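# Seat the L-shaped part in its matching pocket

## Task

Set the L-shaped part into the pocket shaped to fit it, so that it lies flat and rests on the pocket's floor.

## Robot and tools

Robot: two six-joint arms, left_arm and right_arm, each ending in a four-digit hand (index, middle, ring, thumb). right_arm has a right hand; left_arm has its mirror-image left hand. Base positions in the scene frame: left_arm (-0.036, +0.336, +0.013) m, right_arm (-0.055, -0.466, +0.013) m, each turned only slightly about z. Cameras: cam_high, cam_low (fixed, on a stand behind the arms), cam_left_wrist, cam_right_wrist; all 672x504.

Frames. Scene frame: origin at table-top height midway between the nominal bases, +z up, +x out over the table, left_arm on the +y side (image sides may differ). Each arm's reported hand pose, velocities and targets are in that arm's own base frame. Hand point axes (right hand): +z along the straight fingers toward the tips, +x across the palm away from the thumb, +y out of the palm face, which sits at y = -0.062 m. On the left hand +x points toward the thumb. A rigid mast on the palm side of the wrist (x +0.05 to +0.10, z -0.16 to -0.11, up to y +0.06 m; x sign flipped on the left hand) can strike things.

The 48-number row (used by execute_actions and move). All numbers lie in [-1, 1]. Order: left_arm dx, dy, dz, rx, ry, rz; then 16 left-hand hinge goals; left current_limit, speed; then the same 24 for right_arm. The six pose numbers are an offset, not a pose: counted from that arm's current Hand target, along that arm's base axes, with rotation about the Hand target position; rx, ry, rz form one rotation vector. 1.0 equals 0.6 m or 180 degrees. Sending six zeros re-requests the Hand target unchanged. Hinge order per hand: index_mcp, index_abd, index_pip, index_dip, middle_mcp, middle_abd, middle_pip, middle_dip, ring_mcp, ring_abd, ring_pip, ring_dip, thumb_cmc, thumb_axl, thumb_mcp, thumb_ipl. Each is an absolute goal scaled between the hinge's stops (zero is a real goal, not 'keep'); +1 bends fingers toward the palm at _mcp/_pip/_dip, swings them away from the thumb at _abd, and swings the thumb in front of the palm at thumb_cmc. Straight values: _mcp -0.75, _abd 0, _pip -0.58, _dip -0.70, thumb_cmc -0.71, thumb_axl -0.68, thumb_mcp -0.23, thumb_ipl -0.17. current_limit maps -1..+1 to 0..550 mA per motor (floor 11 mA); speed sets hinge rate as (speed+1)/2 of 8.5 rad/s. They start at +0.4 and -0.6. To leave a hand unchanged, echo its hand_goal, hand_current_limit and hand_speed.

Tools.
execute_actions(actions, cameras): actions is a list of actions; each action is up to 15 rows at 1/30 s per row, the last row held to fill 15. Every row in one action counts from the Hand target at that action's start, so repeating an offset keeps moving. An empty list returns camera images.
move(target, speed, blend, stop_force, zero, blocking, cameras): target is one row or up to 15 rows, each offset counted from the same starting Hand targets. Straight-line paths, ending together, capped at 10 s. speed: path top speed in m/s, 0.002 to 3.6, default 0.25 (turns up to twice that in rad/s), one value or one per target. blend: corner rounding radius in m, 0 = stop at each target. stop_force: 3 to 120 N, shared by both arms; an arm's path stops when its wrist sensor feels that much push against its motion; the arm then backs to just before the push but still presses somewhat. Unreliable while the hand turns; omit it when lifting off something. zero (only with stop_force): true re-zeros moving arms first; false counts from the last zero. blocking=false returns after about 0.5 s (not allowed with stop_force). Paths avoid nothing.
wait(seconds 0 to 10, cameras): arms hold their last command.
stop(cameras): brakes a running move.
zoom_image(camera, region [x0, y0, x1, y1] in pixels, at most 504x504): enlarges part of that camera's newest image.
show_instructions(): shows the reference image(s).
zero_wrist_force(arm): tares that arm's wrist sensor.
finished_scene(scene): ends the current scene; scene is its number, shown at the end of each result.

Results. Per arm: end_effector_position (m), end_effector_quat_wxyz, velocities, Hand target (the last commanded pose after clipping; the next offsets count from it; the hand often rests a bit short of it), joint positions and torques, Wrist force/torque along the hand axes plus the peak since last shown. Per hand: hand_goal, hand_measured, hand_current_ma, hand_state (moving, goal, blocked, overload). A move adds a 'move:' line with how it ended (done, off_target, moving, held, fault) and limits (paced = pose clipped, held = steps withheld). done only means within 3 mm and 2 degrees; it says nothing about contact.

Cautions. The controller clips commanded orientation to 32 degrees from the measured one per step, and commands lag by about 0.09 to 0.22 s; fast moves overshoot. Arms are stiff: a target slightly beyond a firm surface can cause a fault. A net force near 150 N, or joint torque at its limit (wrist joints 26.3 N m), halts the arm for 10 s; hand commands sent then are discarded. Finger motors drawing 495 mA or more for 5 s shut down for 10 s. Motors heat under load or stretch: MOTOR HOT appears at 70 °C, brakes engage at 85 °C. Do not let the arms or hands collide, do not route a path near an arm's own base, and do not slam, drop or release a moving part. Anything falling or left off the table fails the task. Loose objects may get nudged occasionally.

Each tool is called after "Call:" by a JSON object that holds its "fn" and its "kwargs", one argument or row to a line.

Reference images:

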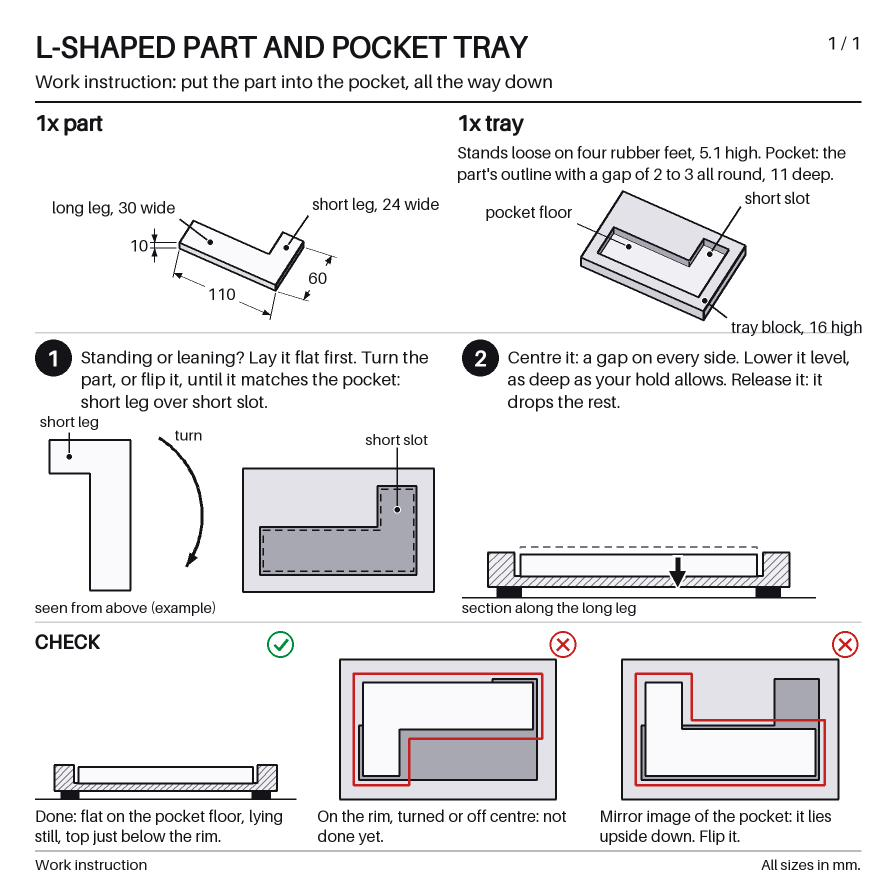

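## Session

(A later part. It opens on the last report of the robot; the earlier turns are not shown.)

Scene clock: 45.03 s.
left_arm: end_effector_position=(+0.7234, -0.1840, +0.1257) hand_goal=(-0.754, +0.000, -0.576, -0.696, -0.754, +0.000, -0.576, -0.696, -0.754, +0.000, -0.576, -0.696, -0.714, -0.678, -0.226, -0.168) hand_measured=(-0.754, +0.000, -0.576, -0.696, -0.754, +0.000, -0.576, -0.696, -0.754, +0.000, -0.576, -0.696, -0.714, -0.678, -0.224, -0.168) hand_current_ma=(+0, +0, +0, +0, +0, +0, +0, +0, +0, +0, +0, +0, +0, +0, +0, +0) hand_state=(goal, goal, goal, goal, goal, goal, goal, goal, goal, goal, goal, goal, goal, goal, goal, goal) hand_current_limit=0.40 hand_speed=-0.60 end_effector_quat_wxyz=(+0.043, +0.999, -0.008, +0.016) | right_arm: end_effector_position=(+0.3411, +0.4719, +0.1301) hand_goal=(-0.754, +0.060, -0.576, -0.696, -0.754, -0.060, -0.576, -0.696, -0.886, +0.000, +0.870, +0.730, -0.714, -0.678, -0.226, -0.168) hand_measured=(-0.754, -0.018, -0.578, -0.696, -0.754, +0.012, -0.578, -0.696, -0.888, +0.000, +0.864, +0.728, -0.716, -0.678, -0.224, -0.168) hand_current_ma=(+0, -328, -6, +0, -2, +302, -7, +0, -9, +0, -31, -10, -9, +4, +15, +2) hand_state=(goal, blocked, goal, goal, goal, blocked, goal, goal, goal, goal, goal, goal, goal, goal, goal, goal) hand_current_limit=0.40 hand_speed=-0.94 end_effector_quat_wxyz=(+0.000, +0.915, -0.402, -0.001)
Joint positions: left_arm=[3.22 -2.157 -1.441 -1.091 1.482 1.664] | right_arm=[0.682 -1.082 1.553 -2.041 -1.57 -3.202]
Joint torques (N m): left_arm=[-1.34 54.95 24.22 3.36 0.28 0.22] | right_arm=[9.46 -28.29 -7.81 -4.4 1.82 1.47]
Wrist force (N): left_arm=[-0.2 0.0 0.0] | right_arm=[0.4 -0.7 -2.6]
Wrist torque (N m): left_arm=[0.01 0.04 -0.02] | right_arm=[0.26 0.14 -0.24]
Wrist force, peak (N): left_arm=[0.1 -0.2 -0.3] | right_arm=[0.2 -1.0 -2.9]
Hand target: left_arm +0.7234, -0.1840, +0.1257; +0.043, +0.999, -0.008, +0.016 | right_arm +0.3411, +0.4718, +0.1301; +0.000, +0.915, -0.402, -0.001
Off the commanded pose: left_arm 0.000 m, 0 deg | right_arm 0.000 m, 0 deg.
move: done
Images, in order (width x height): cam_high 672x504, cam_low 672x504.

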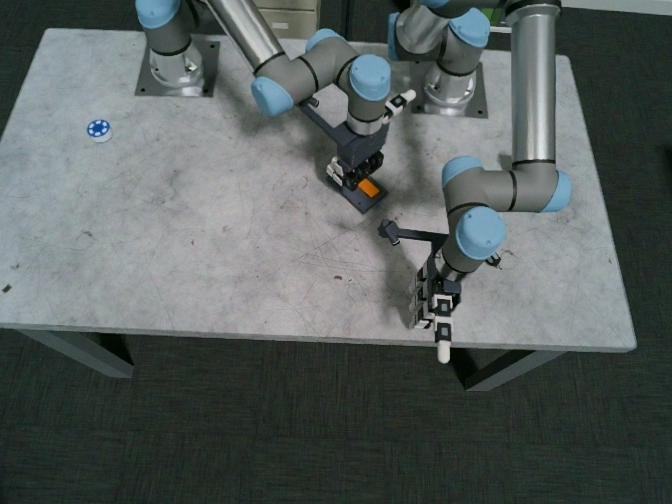

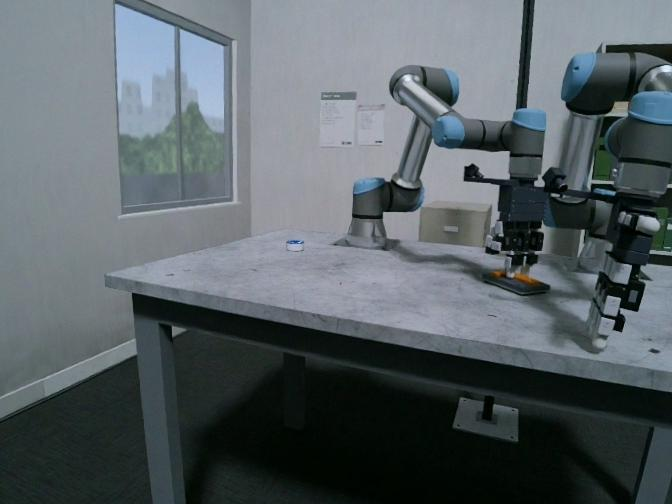

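Call:
{"fn": "move", "kwargs": {
  "target": [
    [0,0,0,0,0,0,-0.754,0,-0.576,-0.696,-0.754,0,-0.576,-0.696,-0.754,0,-0.576,-0.696,-0.714,-0.678,-0.226,-0.168,0.4,-0.6,0,0,0.001,0,0,0,-0.754,0.06,-0.576,-0.696,-0.754,-0.06,-0.576,-0.696,-0.886,0,0.87,0.73,-0.714,-0.678,-0.226,-0.168,0.4,-0.94],
    [0,0,0,0,0,0,-0.754,0,-0.576,-0.696,-0.754,0,-0.576,-0.696,-0.754,0,-0.576,-0.696,-0.714,-0.678,-0.226,-0.168,0.4,-0.6,0,0,0.001,0,0,0,-0.754,-0.06,-0.576,-0.696,-0.754,0.06,-0.576,-0.696,-0.886,0,0.87,0.73,-0.714,-0.678,-0.226,-0.168,0.4,-0.94]
  ],
  "speed": 0.02,
  "cameras": ["cam_high", "cam_low"]
}}

Call:
{"fn": "zoom_image", "kwargs": {
  "camera": "cam_high",
  "region": [345, 172, 395, 217]
}}

Call:
{"fn": "zoom_image", "kwargs": {
  "camera": "cam_low",
  "region": [475, 255, 560, 305]
}}

Scene clock: 47.60 s.
left_arm: end_effector_position=(+0.7234, -0.1840, +0.1257) hand_goal=(-0.754, +0.000, -0.576, -0.696, -0.754, +0.000, -0.576, -0.696, -0.754, +0.000, -0.576, -0.696, -0.714, -0.678, -0.226, -0.168) hand_measured=(-0.754, +0.000, -0.576, -0.696, -0.754, +0.000, -0.576, -0.696, -0.754, +0.000, -0.576, -0.696, -0.714, -0.678, -0.224, -0.168) hand_current_ma=(+0, +0, +0, +0, +0, +0, +0, +0, +0, +0, +0, +0, +0, +0, +0, +0) hand_state=(goal, goal, goal, goal, goal, goal, goal, goal, goal, goal, goal, goal, goal, goal, goal, goal) hand_current_limit=0.40 hand_speed=-0.60 end_effector_quat_wxyz=(+0.043, +0.999, -0.008, +0.016) | right_arm: end_effector_position=(+0.3411, +0.4718, +0.1307) hand_goal=(-0.754, -0.060, -0.576, -0.696, -0.754, +0.060, -0.576, -0.696, -0.886, +0.000, +0.870, +0.730, -0.714, -0.678, -0.226, -0.168) hand_measured=(-0.754, -0.056, -0.578, -0.696, -0.754, +0.056, -0.578, -0.696, -0.888, +0.000, +0.864, +0.728, -0.716, -0.678, -0.224, -0.168) hand_current_ma=(+0, +15, -6, +0, -2, -13, -7, +0, -9, +0, -31, -10, -9, +4, +15, +2) hand_state=(goal, goal, goal, goal, goal, goal, goal, goal, goal, goal, goal, goal, goal, goal, goal, goal) hand_current_limit=0.40 hand_speed=-0.94 end_effector_quat_wxyz=(+0.000, +0.915, -0.402, -0.001)
Joint positions: left_arm=[3.22 -2.157 -1.441 -1.091 1.482 1.664] | right_arm=[0.682 -1.083 1.552 -2.039 -1.57 -3.202]
Joint torques (N m): left_arm=[0.29 56.05 25.66 3.51 0.22 0.26] | right_arm=[9.39 -55.47 -33.23 0.05 1.64 1.52]
Wrist force (N): left_arm=[-0.1 0.1 0.1] | right_arm=[-0.2 -0.8 -1.1]
Wrist torque (N m): left_arm=[0.00 0.01 -0.01] | right_arm=[0.13 0.21 -0.30]
Wrist force, peak (N): left_arm=[-0.2 -0.4 -0.2] | right_arm=[0.2 -0.9 -3.3]
Hand target: left_arm +0.7234, -0.1840, +0.1257; +0.043, +0.999, -0.008, +0.016 | right_arm +0.3411, +0.4718, +0.1307; +0.000, +0.915, -0.402, -0.001
Off the commanded pose: left_arm 0.000 m, 0 deg | right_arm 0.000 m, 0 deg.
move: done
Images, in order (width x height): cam_high 672x504, cam_low 672x504.

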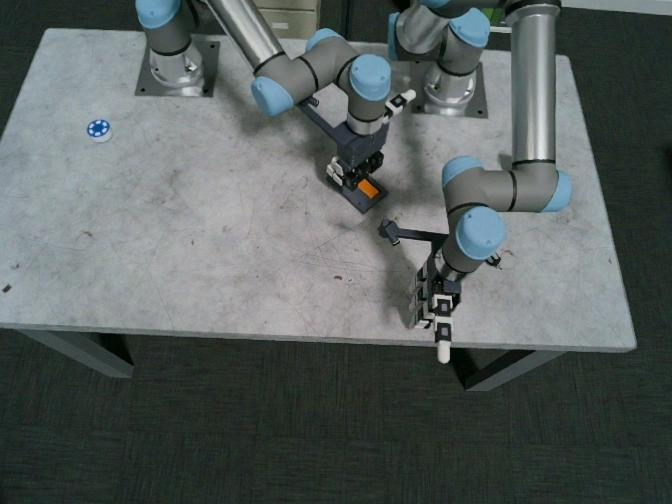

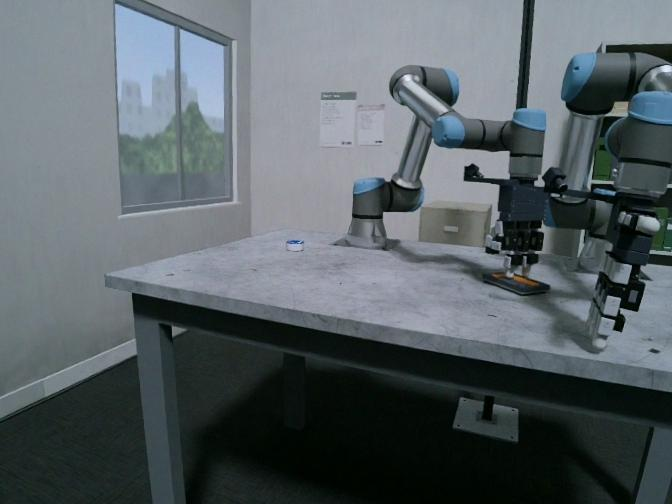

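Scaled by 10.080 from the camera's 672x504 image, which has a finer 960x720 frame.

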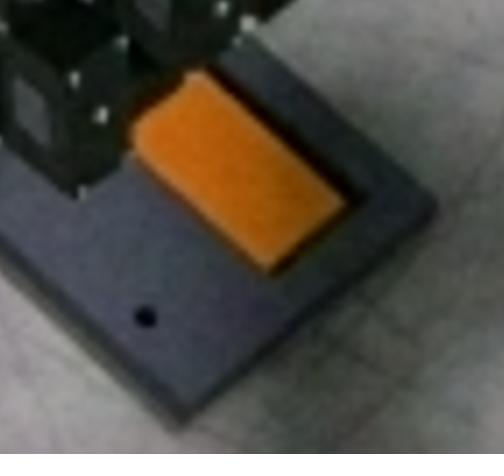

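Scaled by 5.929 from the camera's 672x504 image, which has a finer 960x720 frame.

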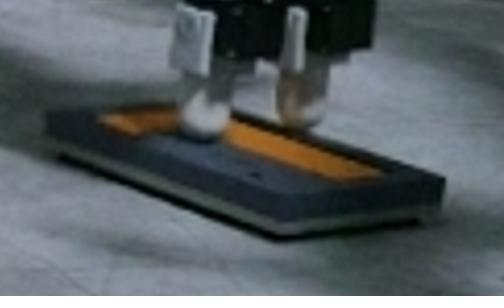

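Call:
{"fn": "move", "kwargs": {
  "target": [0,0,0,0,0,0,-0.754,0,-0.576,-0.696,-0.754,0,-0.576,-0.696,-0.754,0,-0.576,-0.696,-0.714,-0.678,-0.226,-0.168,0.4,-0.6,0,0,0.13,0,0,0,-0.754,-0.06,-0.576,-0.696,-0.754,0.06,-0.576,-0.696,-0.886,0,0.87,0.73,-0.714,-0.678,-0.226,-0.168,0.4,-0.94],
  "speed": 0.1,
  "cameras": ["cam_high", "cam_low"]
}}

Call:
{"fn": "zoom_image", "kwargs": {
  "camera": "cam_high",
  "region": [315, 145, 395, 217]
}}

Call:
{"fn": "zoom_image", "kwargs": {
  "camera": "cam_low",
  "region": [475, 255, 560, 305]
}}

Scene clock: 49.33 s.
left_arm: end_effector_position=(+0.7234, -0.1840, +0.1257) hand_goal=(-0.754, +0.000, -0.576, -0.696, -0.754, +0.000, -0.576, -0.696, -0.754, +0.000, -0.576, -0.696, -0.714, -0.678, -0.226, -0.168) hand_measured=(-0.754, +0.000, -0.576, -0.696, -0.754, +0.000, -0.576, -0.696, -0.754, +0.000, -0.576, -0.696, -0.714, -0.678, -0.224, -0.168) hand_current_ma=(+0, +0, +0, +0, +0, +0, +0, +0, +0, +0, +0, +0, +0, +0, +0, +0) hand_state=(goal, goal, goal, goal, goal, goal, goal, goal, goal, goal, goal, goal, goal, goal, goal, goal) hand_current_limit=0.40 hand_speed=-0.60 end_effector_quat_wxyz=(+0.043, +0.999, -0.008, +0.016) | right_arm: end_effector_position=(+0.3410, +0.4719, +0.2086) hand_goal=(-0.754, -0.060, -0.576, -0.696, -0.754, +0.060, -0.576, -0.696, -0.886, +0.000, +0.870, +0.730, -0.714, -0.678, -0.226, -0.168) hand_measured=(-0.754, -0.056, -0.578, -0.696, -0.754, +0.056, -0.578, -0.696, -0.888, +0.000, +0.864, +0.728, -0.716, -0.678, -0.224, -0.168) hand_current_ma=(+0, +15, -6, +0, -2, -13, -7, +0, -9, +0, -31, -10, -9, +4, +15, +2) hand_state=(goal, goal, goal, goal, goal, goal, goal, goal, goal, goal, goal, goal, goal, goal, goal, goal) hand_current_limit=0.40 hand_speed=-0.94 end_effector_quat_wxyz=(+0.000, +0.915, -0.402, -0.001)
Joint positions: left_arm=[3.22 -2.157 -1.441 -1.091 1.482 1.664] | right_arm=[0.683 -1.151 1.441 -1.86 -1.57 -3.202]
Joint torques (N m): left_arm=[-1.43 54.94 23.51 3.61 0.27 0.16] | right_arm=[2.17 -53.81 -35.72 0.36 -1.33 -1.1]
Wrist force (N): left_arm=[-0.1 0.0 0.2] | right_arm=[0.2 -0.4 -0.9]
Wrist torque (N m): left_arm=[-0.02 0.01 0.00] | right_arm=[0.15 0.14 -0.24]
Wrist force, peak (N): left_arm=[0.4 -0.2 -0.1] | right_arm=[0.7 -1.0 -1.8]
Hand target: left_arm +0.7234, -0.1840, +0.1257; +0.043, +0.999, -0.008, +0.016 | right_arm +0.3411, +0.4718, +0.2087; +0.000, +0.915, -0.402, -0.001
Off the commanded pose: left_arm 0.000 m, 0 deg | right_arm 0.000 m, 0 deg.
move: done
Images, in order (width x height): cam_high 672x504, cam_low 672x504.

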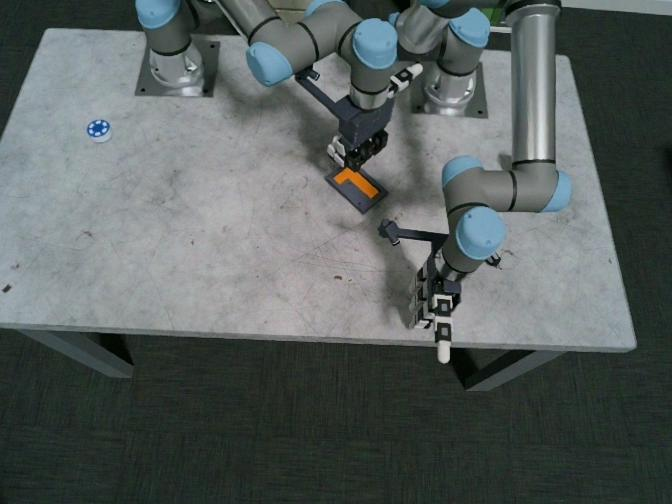

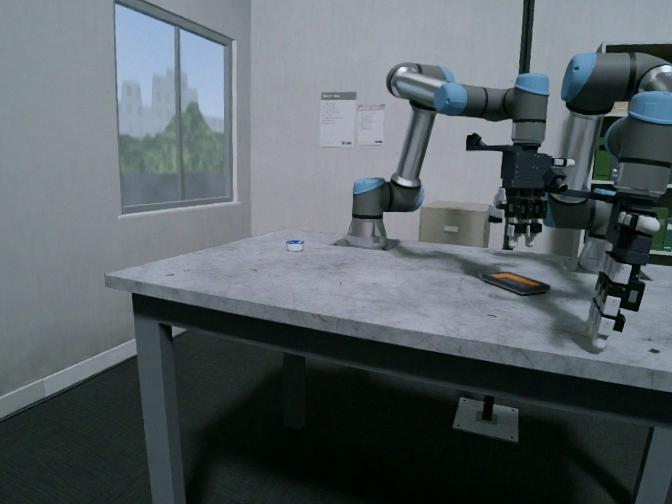

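Scaled by 6.300 from the camera's 672x504 image, which has a finer 960x720 frame.

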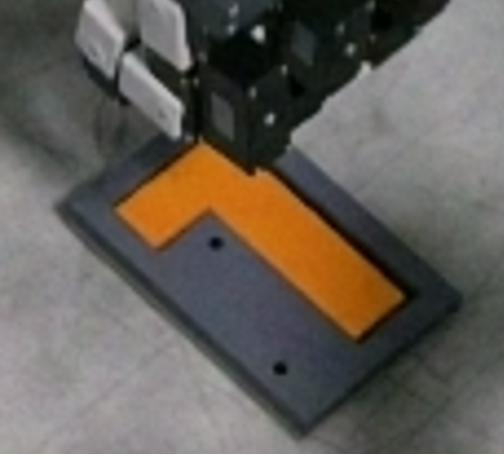

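Scaled by 5.929 from the camera's 672x504 image, which has a finer 960x720 frame.

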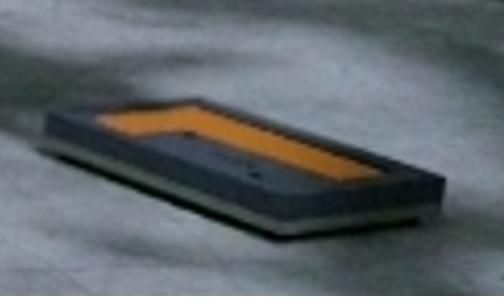

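The part lies flat in its pocket. Finishing scene 2 and looking at scene 3.

Call:
{"fn": "finished_scene", "kwargs": {
  "scene": 2
}}

The scene is finished: the task was done.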